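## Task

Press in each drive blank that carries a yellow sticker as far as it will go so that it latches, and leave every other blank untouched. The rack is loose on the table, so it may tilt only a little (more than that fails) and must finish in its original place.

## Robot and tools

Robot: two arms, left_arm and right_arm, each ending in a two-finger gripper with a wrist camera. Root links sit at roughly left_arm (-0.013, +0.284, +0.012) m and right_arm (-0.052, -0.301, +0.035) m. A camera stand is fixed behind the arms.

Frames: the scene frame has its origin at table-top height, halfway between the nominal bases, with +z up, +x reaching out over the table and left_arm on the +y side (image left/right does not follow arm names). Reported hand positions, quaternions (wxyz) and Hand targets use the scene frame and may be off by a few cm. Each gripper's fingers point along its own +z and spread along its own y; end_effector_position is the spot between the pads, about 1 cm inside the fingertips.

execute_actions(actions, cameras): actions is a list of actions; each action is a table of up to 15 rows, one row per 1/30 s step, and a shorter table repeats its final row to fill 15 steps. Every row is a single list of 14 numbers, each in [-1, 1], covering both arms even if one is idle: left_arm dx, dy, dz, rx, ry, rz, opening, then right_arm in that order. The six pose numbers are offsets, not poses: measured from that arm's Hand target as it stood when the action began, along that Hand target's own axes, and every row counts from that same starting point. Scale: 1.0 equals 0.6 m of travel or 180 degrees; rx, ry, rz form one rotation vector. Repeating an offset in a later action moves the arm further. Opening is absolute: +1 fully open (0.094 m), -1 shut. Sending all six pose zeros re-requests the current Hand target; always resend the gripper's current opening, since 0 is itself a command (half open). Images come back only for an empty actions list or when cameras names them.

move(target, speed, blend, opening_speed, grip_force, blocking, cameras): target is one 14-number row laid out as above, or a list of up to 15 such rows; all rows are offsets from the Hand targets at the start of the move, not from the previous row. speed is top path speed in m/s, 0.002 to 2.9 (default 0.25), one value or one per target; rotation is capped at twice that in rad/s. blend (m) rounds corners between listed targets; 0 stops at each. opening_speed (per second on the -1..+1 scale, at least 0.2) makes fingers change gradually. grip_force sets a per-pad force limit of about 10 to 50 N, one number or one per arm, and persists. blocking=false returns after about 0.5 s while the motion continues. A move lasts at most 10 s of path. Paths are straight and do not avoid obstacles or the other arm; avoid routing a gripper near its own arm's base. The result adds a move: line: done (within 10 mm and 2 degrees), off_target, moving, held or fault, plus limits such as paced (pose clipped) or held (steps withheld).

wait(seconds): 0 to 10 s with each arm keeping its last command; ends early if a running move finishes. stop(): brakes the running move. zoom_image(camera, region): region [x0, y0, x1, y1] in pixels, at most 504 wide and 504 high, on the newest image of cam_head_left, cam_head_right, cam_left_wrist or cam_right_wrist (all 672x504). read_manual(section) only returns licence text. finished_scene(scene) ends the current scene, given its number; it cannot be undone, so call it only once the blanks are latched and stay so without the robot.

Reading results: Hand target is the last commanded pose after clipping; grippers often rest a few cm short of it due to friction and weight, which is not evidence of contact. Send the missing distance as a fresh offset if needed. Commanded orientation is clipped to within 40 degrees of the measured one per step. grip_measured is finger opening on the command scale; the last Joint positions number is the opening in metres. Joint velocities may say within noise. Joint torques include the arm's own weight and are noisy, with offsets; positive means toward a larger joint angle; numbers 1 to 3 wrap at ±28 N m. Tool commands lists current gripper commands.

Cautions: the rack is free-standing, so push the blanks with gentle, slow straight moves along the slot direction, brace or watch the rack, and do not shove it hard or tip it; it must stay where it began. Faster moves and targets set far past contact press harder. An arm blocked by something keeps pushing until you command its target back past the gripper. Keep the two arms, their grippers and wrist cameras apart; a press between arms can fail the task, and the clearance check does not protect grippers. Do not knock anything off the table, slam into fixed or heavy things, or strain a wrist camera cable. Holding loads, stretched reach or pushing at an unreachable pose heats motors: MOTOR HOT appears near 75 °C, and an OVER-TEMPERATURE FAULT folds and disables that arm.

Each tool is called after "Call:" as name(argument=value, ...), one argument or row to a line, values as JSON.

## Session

Call:
execute_actions(
  actions=[],
)

Call:
zoom_image(
  camera="cam_head_left",
  region=[220, 70, 500, 230],
)

Scene clock: 0.00 s.
left_arm: end_effector_position=(+0.3172, +0.2883, +0.3071) grip_measured=+1.000 end_effector_quat_wxyz=(+0.478, -0.116, +0.791, -0.364) | right_arm: end_effector_position=(+0.2194, -0.3113, +0.3402) grip_measured=+1.000 end_effector_quat_wxyz=(+0.569, +0.170, +0.783, +0.184)
Joint positions: left_arm=[0.496 1.041 0.924 -0.35 0.905 -0.418 0.094] | right_arm=[-0.237 0.627 0.815 -0.497 -0.358 0.414 0.094]
Joint velocities: within noise
Joint torques (N m): no reading
Heat: left arm: 29 °C; right arm: 30 °C.
Hand target: left_arm +0.3155, +0.2839, +0.3206; +0.493, -0.095, +0.785, -0.362 | right_arm +0.2186, -0.3117, +0.3463; +0.576, +0.165, +0.780, +0.181
Tool commands: left_gripper/opening=+1.0 right_gripper/opening=+1.0

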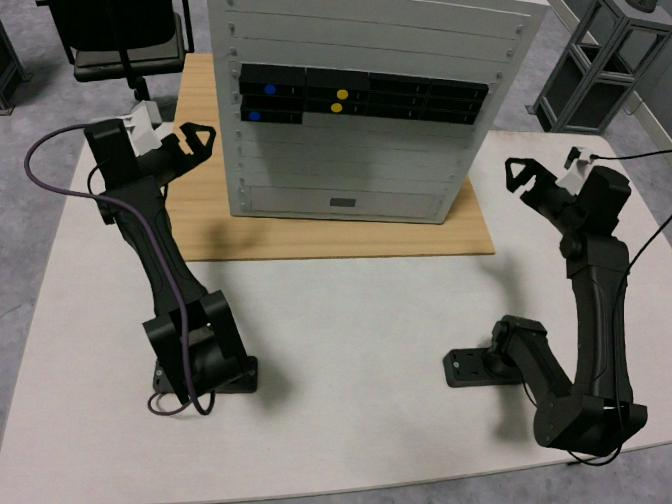

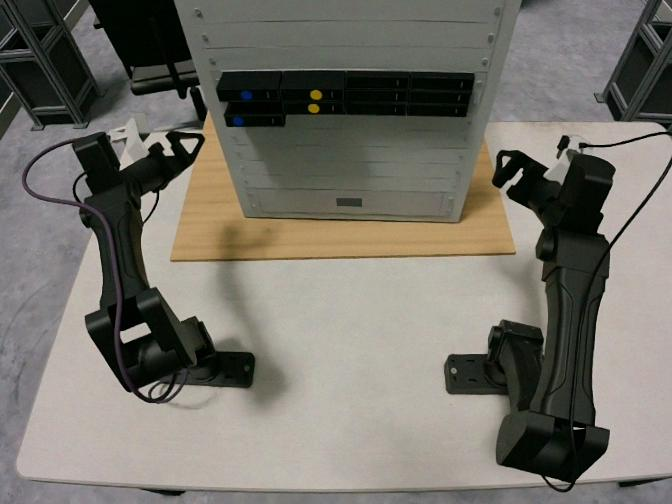

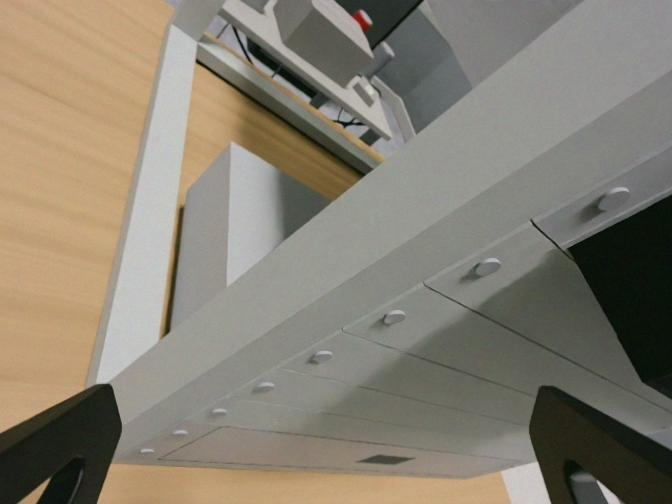

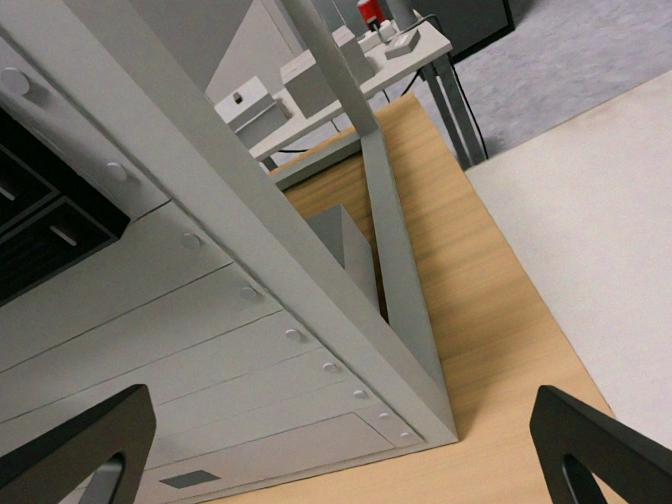

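Scaled by 1.800 from the camera's 672x504 image, which has a finer 960x720 frame.

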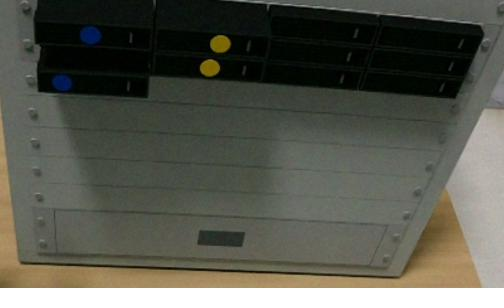

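Call:
move(
  target=[
    [0.07,-0.03,-0.12,0,0,0,-1,0,0,0,0,0,0,1],
    [0.133,-0.411,-0.049,-0.124,-0.136,0.213,-1,0,0,0,0,0,0,1],
  ],
  blend=[0.05,0],
  cameras=["cam_left_wrist","cam_head_left"],
  speed=0.3,
)

Scene clock: 5.50 s.
left_arm: end_effector_position=(+0.1975, +0.0666, +0.4256) grip_measured=-0.996 end_effector_quat_wxyz=(+0.698, +0.036, +0.715, +0.009) | right_arm: end_effector_position=(+0.2194, -0.3113, +0.3402) grip_measured=+1.000 end_effector_quat_wxyz=(+0.569, +0.170, +0.783, +0.184)
Joint positions: left_arm=[-1.389 1.108 1.167 -0.209 -1.393 -0.084 0] | right_arm=[-0.237 0.627 0.815 -0.497 -0.358 0.414 0.094]
Joint torques (N m): left_arm=[0.73 -3.29 5.38 1.92 -0.24 0.08] | right_arm=[-0.05 0.24 7.32 1.59 -0.08 -0.04]
Heat: left arm: 29 °C; right arm: 31 °C.
Hand target: left_arm +0.1999, +0.0799, +0.4351; +0.707, +0.000, +0.707, +0.000 | right_arm +0.2186, -0.3117, +0.3463; +0.576, +0.165, +0.780, +0.181
Off the commanded pose: left_arm 0.017 m, 4 deg | right_arm 0.006 m, 1 deg.
move: off_target (left_arm); blend cut to 0.0426 m at target 1
Images, in order (width x height): cam_head_left 672x504, cam_left_wrist 672x504.

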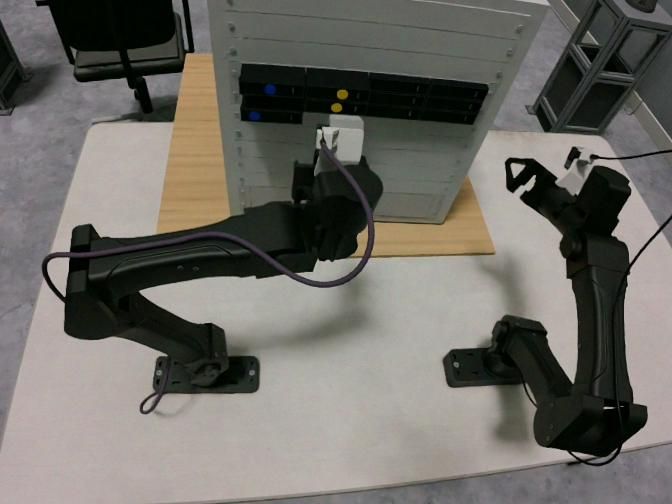

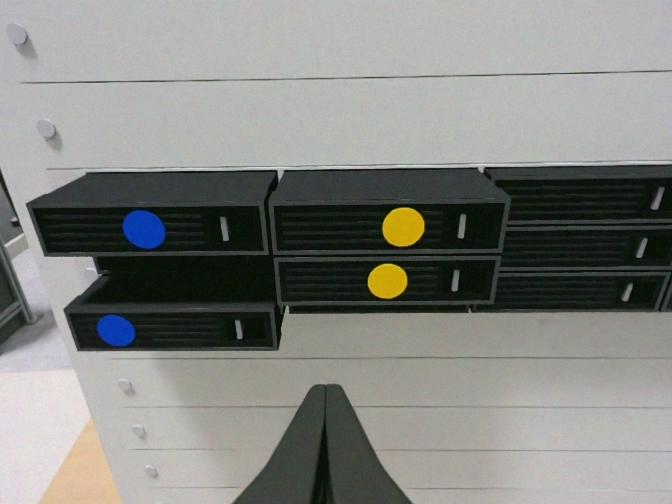

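Call:
move(
  target=[-0.005,-0.058,0.108,0,-0.015,0,-1,0,0,0,0,0,0,1],
  cameras=["cam_left_wrist"],
  speed=0.2,
)

Scene clock: 9.77 s.
left_arm: end_effector_position=(+0.2645, +0.0455, +0.4250) grip_measured=-0.996 end_effector_quat_wxyz=(+0.713, +0.015, +0.700, +0.027) | right_arm: end_effector_position=(+0.2194, -0.3113, +0.3402) grip_measured=+1.000 end_effector_quat_wxyz=(+0.569, +0.170, +0.783, +0.184)
Joint positions: left_arm=[-1.148 1.263 1.167 0.147 -1.205 0.108 0] | right_arm=[-0.237 0.627 0.815 -0.497 -0.358 0.414 0.094]
Joint torques (N m): left_arm=[0.68 -3.6 6.54 2.05 0.26 0.09] | right_arm=[-0.03 0.21 7.32 1.59 -0.08 -0.04]
Heat: left arm: 29 °C; right arm: 31 °C.
Hand target: left_arm +0.2647, +0.0451, +0.4381; +0.724, +0.000, +0.690, +0.000 | right_arm +0.2186, -0.3117, +0.3463; +0.576, +0.165, +0.780, +0.181
Off the commanded pose: left_arm 0.013 m, 4 deg | right_arm 0.006 m, 1 deg.
move: off_target (left_arm)
Images, in order (width x height): cam_left_wrist 672x504.

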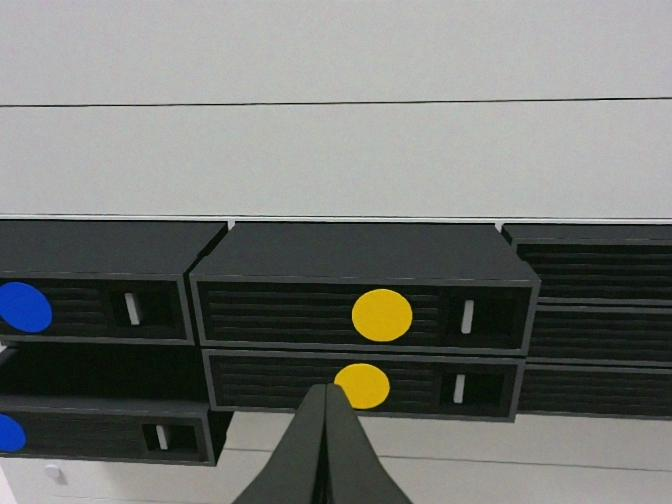

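Call:
move(
  target=[
    [0.013,-0.018,0.03,0,0,0,-1,0,0,0,0,0,0,1],
    [0.013,-0.02,0.085,0,0,0,-1,0,0,0,0,0,0,1],
  ],
  blend=[0.01,0],
  cameras=["cam_left_wrist"],
  speed=0.08,
)

Scene clock: 11.93 s.
left_arm: end_effector_position=(+0.3149, +0.0366, +0.4070) grip_measured=-0.996 end_effector_quat_wxyz=(+0.706, +0.030, +0.707, +0.044) | right_arm: end_effector_position=(+0.2194, -0.3113, +0.3402) grip_measured=+1.000 end_effector_quat_wxyz=(+0.569, +0.170, +0.783, +0.184)
Joint positions: left_arm=[-0.999 1.377 1.207 0.169 -1.061 0.105 0] | right_arm=[-0.237 0.627 0.815 -0.497 -0.358 0.414 0.094]
Joint torques (N m): left_arm=[0.66 -4.21 9.26 2.12 0.25 -0.21] | right_arm=[-0.03 0.24 7.31 1.58 -0.08 -0.04]
Heat: left arm: 30 °C; right arm: 31 °C.
Hand target: left_arm +0.3160, +0.0331, +0.4327; +0.724, +0.000, +0.690, +0.000 | right_arm +0.2186, -0.3117, +0.3463; +0.576, +0.165, +0.780, +0.181
Off the commanded pose: left_arm 0.026 m, 7 deg | right_arm 0.006 m, 1 deg.
move: off_target (left_arm)
Images, in order (width x height): cam_left_wrist 672x504.

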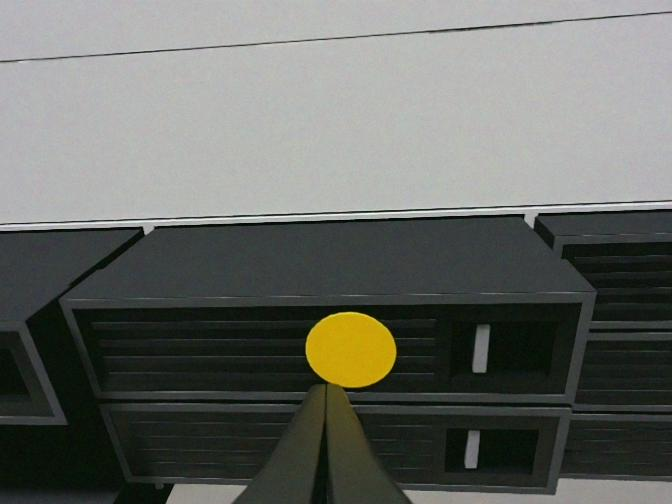

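Call:
move(
  target=[
    [-0.012,-0.003,-0.025,0,0,-0.02,-1,0,0,0,0,0,0,1],
    [-0.014,-0.005,0.02,0,0,-0.02,-1,0,0,0,0,0,0,1],
  ],
  blend=[0.004,0],
  cameras=["cam_left_wrist"],
  speed=0.07,
)

Scene clock: 14.67 s.
left_arm: end_effector_position=(+0.3279, +0.0326, +0.4197) grip_measured=-0.996 end_effector_quat_wxyz=(+0.712, -0.002, +0.702, +0.013) | right_arm: end_effector_position=(+0.2194, -0.3113, +0.3402) grip_measured=+1.000 end_effector_quat_wxyz=(+0.569, +0.170, +0.783, +0.184)
Joint positions: left_arm=[-0.969 1.418 1.275 0.169 -1.031 0.038 0] | right_arm=[-0.237 0.627 0.815 -0.497 -0.358 0.414 0.094]
Joint torques (N m): left_arm=[0.55 -4.75 9.35 1.76 0.25 -0.18] | right_arm=[-0.02 0.23 7.3 1.59 -0.08 -0.05]
Heat: left arm: 30 °C; right arm: 32 °C.
Hand target: left_arm +0.3276, +0.0301, +0.4417; +0.723, -0.021, +0.690, -0.023 | right_arm +0.2186, -0.3117, +0.3463; +0.576, +0.165, +0.780, +0.181
Off the commanded pose: left_arm 0.022 m, 5 deg | right_arm 0.006 m, 1 deg.
move: off_target (left_arm)
Images, in order (width x height): cam_left_wrist 672x504.

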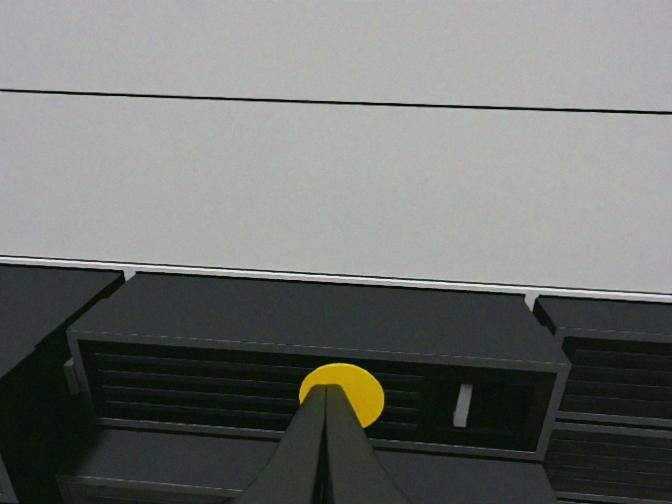

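Call:
move(
  target=[
    [0,0,-0.045,0,0,0,-1,0,0,0,0,0,0,1],
    [0.03,0,-0.045,0,0,0.008,-1,0,0,0,0,0,0,1],
    [0.03,0,-0.01,0,0,0.008,-1,0,0,0,0,0,0,1],
  ],
  blend=[0.004,0.004,0],
  cameras=["cam_left_wrist"],
  speed=0.08,
)

Scene clock: 17.93 s.
left_arm: end_effector_position=(+0.3230, +0.0333, +0.4046) grip_measured=-0.996 end_effector_quat_wxyz=(+0.709, +0.002, +0.705, +0.018) | right_arm: end_effector_position=(+0.2194, -0.3113, +0.3402) grip_measured=+1.000 end_effector_quat_wxyz=(+0.569, +0.170, +0.783, +0.184)
Joint positions: left_arm=[-0.982 1.404 1.213 0.201 -1.047 0.038 0] | right_arm=[-0.237 0.627 0.815 -0.497 -0.358 0.414 0.094]
Joint torques (N m): left_arm=[0.43 -4.52 7.72 2.2 0.25 0.07] | right_arm=[-0.03 0.21 7.34 1.58 -0.08 -0.04]
Heat: left arm: 30 °C; right arm: 32 °C.
Hand target: left_arm +0.3225, +0.0289, +0.4234; +0.724, -0.013, +0.690, -0.014 | right_arm +0.2186, -0.3117, +0.3463; +0.576, +0.165, +0.780, +0.181
Off the commanded pose: left_arm 0.019 m, 5 deg | right_arm 0.006 m, 1 deg.
move: off_target (left_arm)
Images, in order (width x height): cam_left_wrist 672x504.

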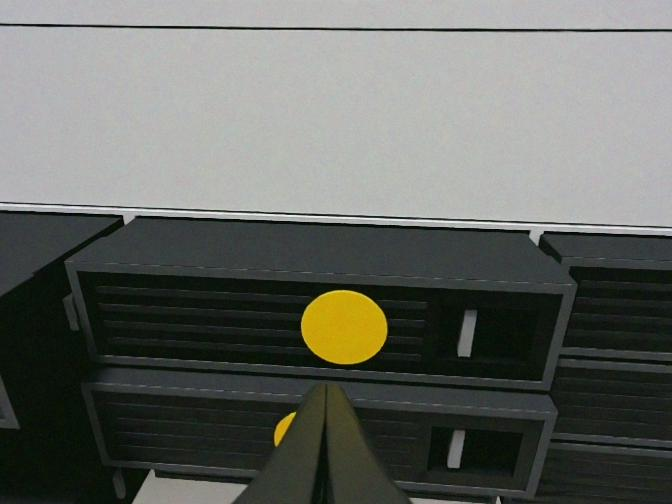

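Call:
move(
  target=[
    [0,0,0.012,0,0,0,-1,0,0,0,0,0,0,1],
    [-0.008,0.002,0.025,0,0,0,-1,0,0,0,0,0,0,1],
  ],
  blend=[0.003,0],
  cameras=["cam_left_wrist"],
  speed=0.06,
)

Scene clock: 19.83 s.
left_arm: end_effector_position=(+0.3327, +0.0292, +0.4021) grip_measured=-0.996 end_effector_quat_wxyz=(+0.707, +0.009, +0.707, +0.016) | right_arm: end_effector_position=(+0.2194, -0.3113, +0.3402) grip_measured=+1.000 end_effector_quat_wxyz=(+0.569, +0.170, +0.783, +0.184)
Joint positions: left_arm=[-0.958 1.429 1.229 0.202 -1.009 0.038 0] | right_arm=[-0.237 0.627 0.815 -0.497 -0.358 0.414 0.094]
Joint torques (N m): left_arm=[0.85 -4.86 9.81 1.98 0.28 0.02] | right_arm=[-0.05 0.23 7.32 1.59 -0.07 -0.04]
Heat: left arm: 30 °C; right arm: 32 °C.
Hand target: left_arm +0.3372, +0.0303, +0.4289; +0.724, -0.013, +0.690, -0.014 | right_arm +0.2186, -0.3117, +0.3463; +0.576, +0.165, +0.780, +0.181
Off the commanded pose: left_arm 0.027 m, 5 deg | right_arm 0.006 m, 1 deg.
move: off_target (left_arm)
Images, in order (width x height): cam_left_wrist 672x504.

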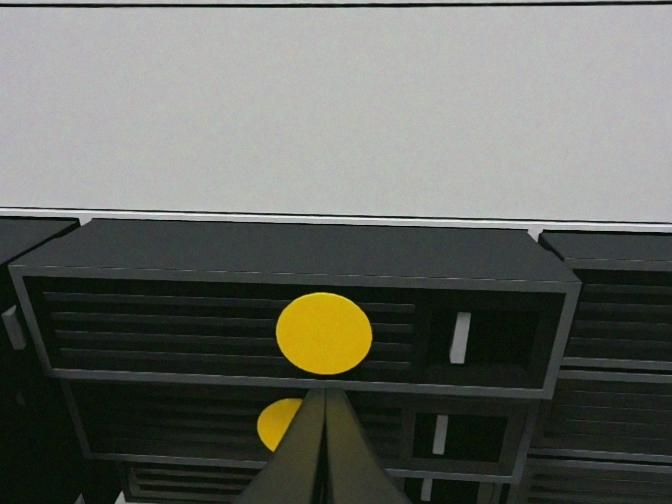

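Call:
move(
  target=[
    [0,0,-0.025,0,0,0,-1,0,0,0,0,0,0,1],
    [-0.013,0,-0.025,0,0,0,-1,0,0,0,0,0,0,1],
    [-0.013,-0.004,0.03,0,0,0,-1,0,0,0,0,0,0,1],
  ],
  blend=[0.004,0.004,0],
  cameras=["cam_left_wrist"],
  speed=0.08,
)

Scene clock: 21.77 s.
left_arm: end_effector_position=(+0.3431, +0.0287, +0.4237) grip_measured=-0.996 end_effector_quat_wxyz=(+0.717, -0.006, +0.697, +0.003) | right_arm: end_effector_position=(+0.2194, -0.3113, +0.3402) grip_measured=+1.000 end_effector_quat_wxyz=(+0.569, +0.170, +0.783, +0.184)
Joint positions: left_arm=[-0.932 1.458 1.307 0.202 -0.986 0.038 0] | right_arm=[-0.237 0.627 0.815 -0.497 -0.358 0.414 0.094]
Joint torques (N m): left_arm=[2.41 -3.47 9.92 1.58 0.53 -0.04] | right_arm=[-0.05 0.24 7.32 1.59 -0.08 -0.04]
Heat: left arm: 30 °C; right arm: 32 °C.
Hand target: left_arm +0.3548, +0.0282, +0.4376; +0.724, -0.013, +0.690, -0.014 | right_arm +0.2186, -0.3117, +0.3463; +0.576, +0.165, +0.780, +0.181
Off the commanded pose: left_arm 0.018 m, 2 deg | right_arm 0.006 m, 1 deg.
move: off_target (left_arm); blend cut to 0.0039 m at target 1, 0.0039 m at target 2
Images, in order (width x height): cam_left_wrist 672x504.

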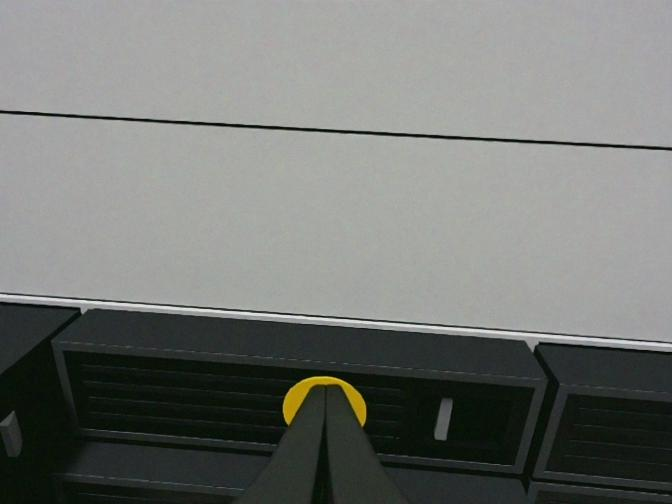

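Call:
move(
  target=[0,0,0.02,0,0,0,-1,0,0,0,0,0,0,1],
  cameras=["cam_left_wrist"],
  speed=0.06,
)

Scene clock: 23.37 s.
left_arm: end_effector_position=(+0.3435, +0.0283, +0.4238) grip_measured=-0.996 end_effector_quat_wxyz=(+0.716, -0.006, +0.698, +0.004) | right_arm: end_effector_position=(+0.2194, -0.3113, +0.3402) grip_measured=+1.000 end_effector_quat_wxyz=(+0.569, +0.170, +0.783, +0.184)
Joint positions: left_arm=[-0.932 1.461 1.313 0.195 -0.988 0.038 0] | right_arm=[-0.237 0.627 0.815 -0.497 -0.358 0.414 0.094]
Joint torques (N m): left_arm=[4.81 -2.17 10.86 1.65 0.82 -0.06] | right_arm=[-0.03 0.21 7.31 1.59 -0.08 -0.04]
Heat: left arm: 30 °C; right arm: 32 °C.
Hand target: left_arm +0.3668, +0.0282, +0.4382; +0.724, -0.013, +0.690, -0.014 | right_arm +0.2186, -0.3117, +0.3463; +0.576, +0.165, +0.780, +0.181
Off the commanded pose: left_arm 0.027 m, 3 deg | right_arm 0.006 m, 1 deg.
move: off_target (left_arm)
Images, in order (width x height): cam_left_wrist 672x504.

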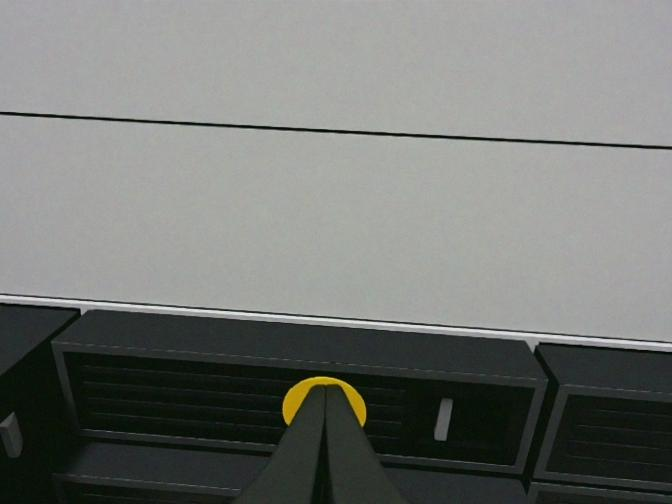

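Call:
move(
  target=[
    [0,0,-0.06,0,0,0,-1,0,0,0,0,0,0,1],
    [0.03,0,-0.06,0,0,0,-1,0,0,0,0,0,0,1],
    [0.03,0,-0.005,0,0,0,-1,0,0,0,0,0,0,1],
  ],
  blend=[0.006,0.006,0],
  cameras=["cam_left_wrist"],
  speed=0.08,
)

Scene clock: 25.67 s.
left_arm: end_effector_position=(+0.3427, +0.0270, +0.4167) grip_measured=-0.996 end_effector_quat_wxyz=(+0.719, -0.005, +0.695, -0.005) | right_arm: end_effector_position=(+0.2194, -0.3113, +0.3402) grip_measured=+1.000 end_effector_quat_wxyz=(+0.569, +0.170, +0.783, +0.184)
Joint positions: left_arm=[-0.932 1.453 1.267 0.248 -0.974 0.038 0] | right_arm=[-0.237 0.627 0.815 -0.497 -0.358 0.414 0.094]
Joint torques (N m): left_arm=[4.37 -2.07 8.7 1.81 0.62 -0.09] | right_arm=[-0.05 0.23 7.32 1.59 -0.08 -0.03]
Heat: left arm: 30 °C; right arm: 32 °C.
Hand target: left_arm +0.3647, +0.0275, +0.4201; +0.724, -0.013, +0.690, -0.014 | right_arm +0.2186, -0.3117, +0.3463; +0.576, +0.165, +0.780, +0.181
Off the commanded pose: left_arm 0.022 m, 1 deg | right_arm 0.006 m, 1 deg.
move: off_target (left_arm)
Images, in order (width x height): cam_left_wrist 672x504.

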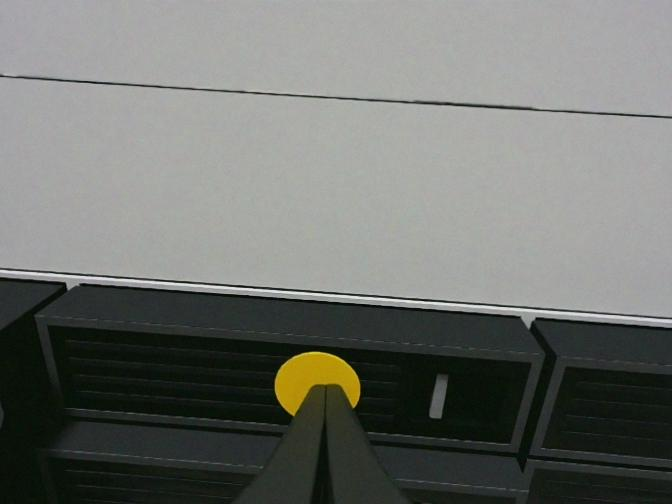

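Call:
move(
  target=[
    [0,0,-0.09,0,0,0,-1,0,0,0,0,0,0,1],
    [0.012,0,-0.085,0,0,0,-1,0,0,0,0,0,0,1],
  ],
  blend=[0.01,0],
  cameras=["cam_left_wrist"],
  speed=0.12,
)

Scene clock: 27.63 s.
left_arm: end_effector_position=(+0.3174, +0.0176, +0.3937) grip_measured=-0.996 end_effector_quat_wxyz=(+0.711, +0.013, +0.704, +0.002) | right_arm: end_effector_position=(+0.2194, -0.3113, +0.3402) grip_measured=+1.000 end_effector_quat_wxyz=(+0.569, +0.170, +0.783, +0.184)
Joint positions: left_arm=[-1.013 1.421 1.178 0.262 -1.04 0.038 0] | right_arm=[-0.237 0.627 0.815 -0.497 -0.358 0.414 0.094]
Joint torques (N m): left_arm=[-0.12 -6.94 5.9 2.08 -0.1 0.07] | right_arm=[-0.03 0.23 7.32 1.59 -0.09 -0.04]
Heat: left arm: 31 °C; right arm: 32 °C.
Hand target: left_arm +0.3141, +0.0273, +0.4105; +0.724, -0.013, +0.690, -0.014 | right_arm +0.2186, -0.3117, +0.3463; +0.576, +0.165, +0.780, +0.181
Off the commanded pose: left_arm 0.020 m, 4 deg | right_arm 0.006 m, 1 deg.
move: off_target (left_arm); blend cut to 0.0039 m at target 1
Images, in order (width x height): cam_left_wrist 672x504.

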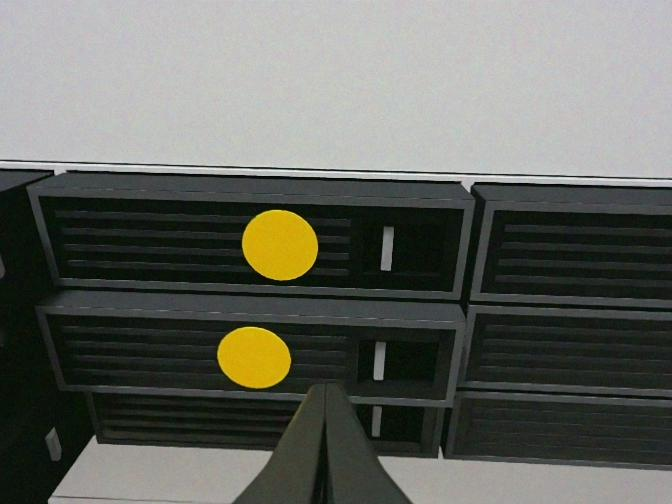

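Call:
move(
  target=[
    [-0.004,0.012,0.01,0,0,0,-1,0,0,0,0,0,0,1],
    [-0.004,0.016,0.065,0,0,0,-1,0,0,0,0,0,0,1],
  ],
  blend=[0.005,0],
  cameras=["cam_left_wrist"],
  speed=0.07,
)

Call:
move(
  target=[0,0,0.025,0,0,0,-1,0,0,0,0,0,0,1],
  cameras=["cam_left_wrist"],
  speed=0.06,
)

Scene clock: 29.43 s.
left_arm: end_effector_position=(+0.3427, +0.0351, +0.3941) grip_measured=-0.996 end_effector_quat_wxyz=(+0.711, +0.006, +0.703, +0.009) | right_arm: end_effector_position=(+0.2194, -0.3113, +0.3402) grip_measured=+1.000 end_effector_quat_wxyz=(+0.569, +0.170, +0.783, +0.184)
Joint positions: left_arm=[-0.918 1.427 1.184 0.262 -0.963 0.038 0] | right_arm=[-0.237 0.627 0.815 -0.497 -0.358 0.414 0.094]
Joint torques (N m): left_arm=[2.17 -3.95 9.72 1.87 0.37 -0.06] | right_arm=[-0.03 0.23 7.34 1.59 -0.09 -0.04]
Heat: left arm: 31 °C; right arm: 32 °C.
Hand target: left_arm +0.3529, +0.0369, +0.4144; +0.724, -0.013, +0.690, -0.014 | right_arm +0.2186, -0.3117, +0.3463; +0.576, +0.165, +0.780, +0.181
Off the commanded pose: left_arm 0.023 m, 4 deg | right_arm 0.006 m, 1 deg.
move: off_target (left_arm); blend cut to 0.0048 m at target 1
Images, in order (width x height): cam_left_wrist 672x504.

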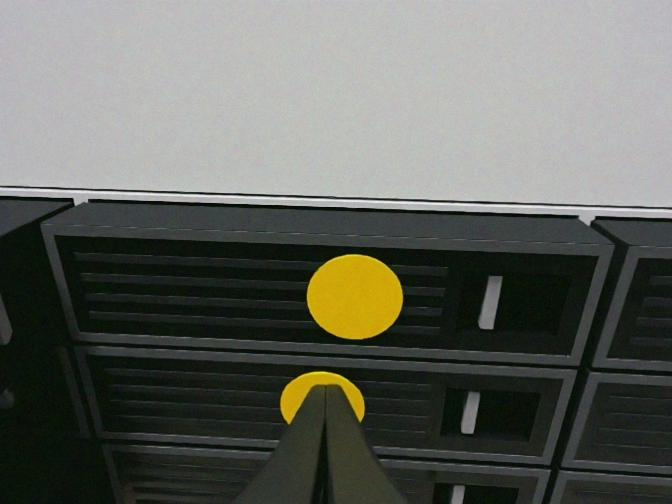

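Scene clock: 30.43 s.
left_arm: end_effector_position=(+0.3431, +0.0344, +0.3949) grip_measured=-0.996 end_effector_quat_wxyz=(+0.711, +0.006, +0.703, +0.008) | right_arm: end_effector_position=(+0.2194, -0.3113, +0.3402) grip_measured=+1.000 end_effector_quat_wxyz=(+0.569, +0.170, +0.783, +0.184)
Joint positions: left_arm=[-0.918 1.43 1.189 0.262 -0.963 0.038 0] | right_arm=[-0.237 0.627 0.815 -0.497 -0.358 0.414 0.094]
Joint torques (N m): left_arm=[5.26 -2.19 11.22 1.92 0.73 -0.08] | right_arm=[-0.03 0.23 7.31 1.58 -0.08 -0.04]
Heat: left arm: 31 °C; right arm: 32 °C.
Hand target: left_arm +0.3679, +0.0369, +0.4151; +0.724, -0.013, +0.690, -0.014 | right_arm +0.2186, -0.3117, +0.3463; +0.576, +0.165, +0.780, +0.181
Off the commanded pose: left_arm 0.032 m, 4 deg | right_arm 0.006 m, 1 deg.
move: off_target (left_arm)
Images, in order (width x height): cam_left_wrist 672x504.

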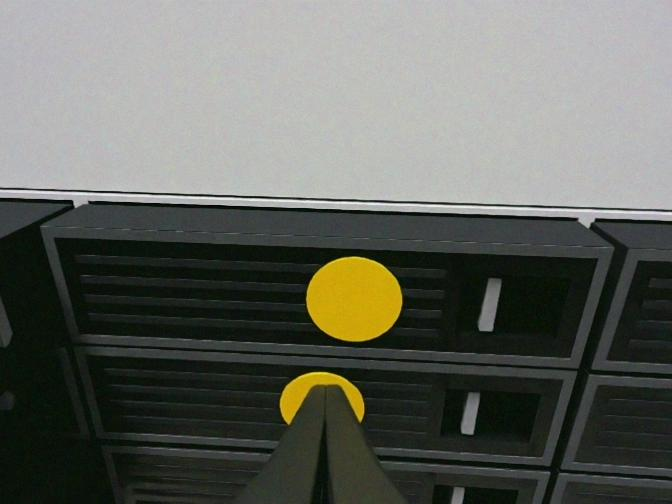

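Both flush at the same x=.343. Retract and check.

Call:
move(
  target=[
    [0,0,-0.2,0,0,0,-1,0,0,0,0,0,0,1],
    [0,0.05,-0.25,0,0,0,-1,0,0,0,0,0,0,1],
  ],
  blend=[0.03,0],
  cameras=["cam_left_wrist","cam_head_left"],
)

Scene clock: 32.93 s.
left_arm: end_effector_position=(+0.2199, +0.0619, +0.3999) grip_measured=-0.996 end_effector_quat_wxyz=(+0.718, +0.009, +0.696, +0.002) | right_arm: end_effector_position=(+0.2194, -0.3113, +0.3402) grip_measured=+1.000 end_effector_quat_wxyz=(+0.569, +0.170, +0.783, +0.184)
Joint positions: left_arm=[-1.297 1.119 0.95 0.296 -1.327 0.139 0] | right_arm=[-0.237 0.627 0.815 -0.497 -0.358 0.414 0.094]
Joint torques (N m): left_arm=[-0.64 -2.8 5.52 1.9 -0.04 0.08] | right_arm=[-0.03 0.21 7.34 1.59 -0.08 -0.04]
Heat: left arm: 31 °C; right arm: 33 °C.
Hand target: left_arm +0.2182, +0.0670, +0.4068; +0.724, -0.013, +0.690, -0.014 | right_arm +0.2186, -0.3117, +0.3463; +0.576, +0.165, +0.780, +0.181
Off the commanded pose: left_arm 0.009 m, 3 deg | right_arm 0.006 m, 1 deg.
move: off_target (left_arm); blend cut to 0.0212 m at target 1
Images, in order (width x height): cam_head_left 672x504, cam_left_wrist 672x504.

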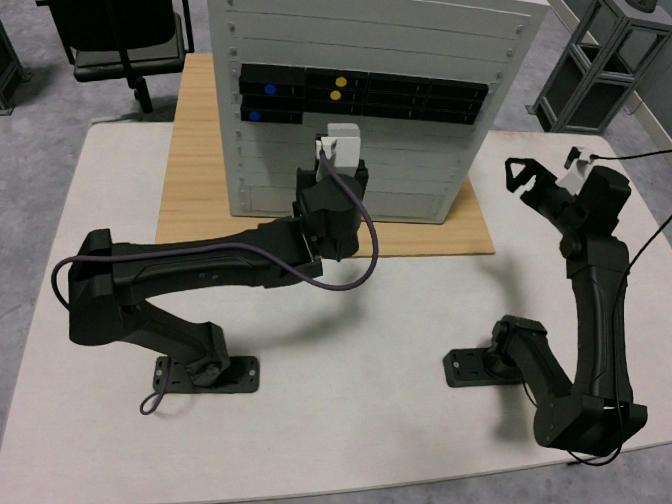

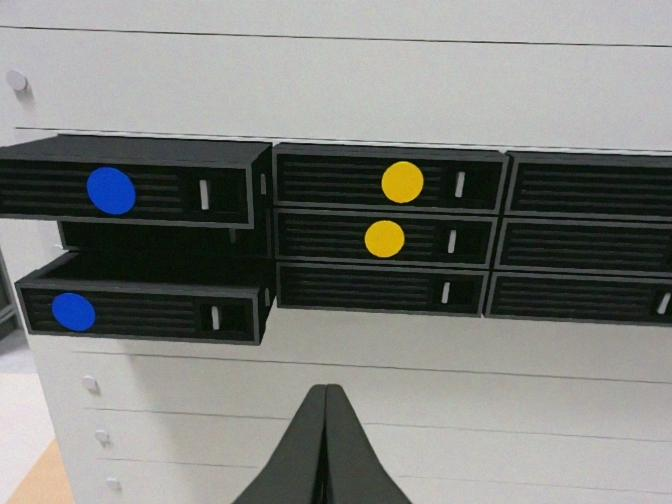

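Call:
finished_scene(
  scene=2,
)

The scene is finished: the task was done.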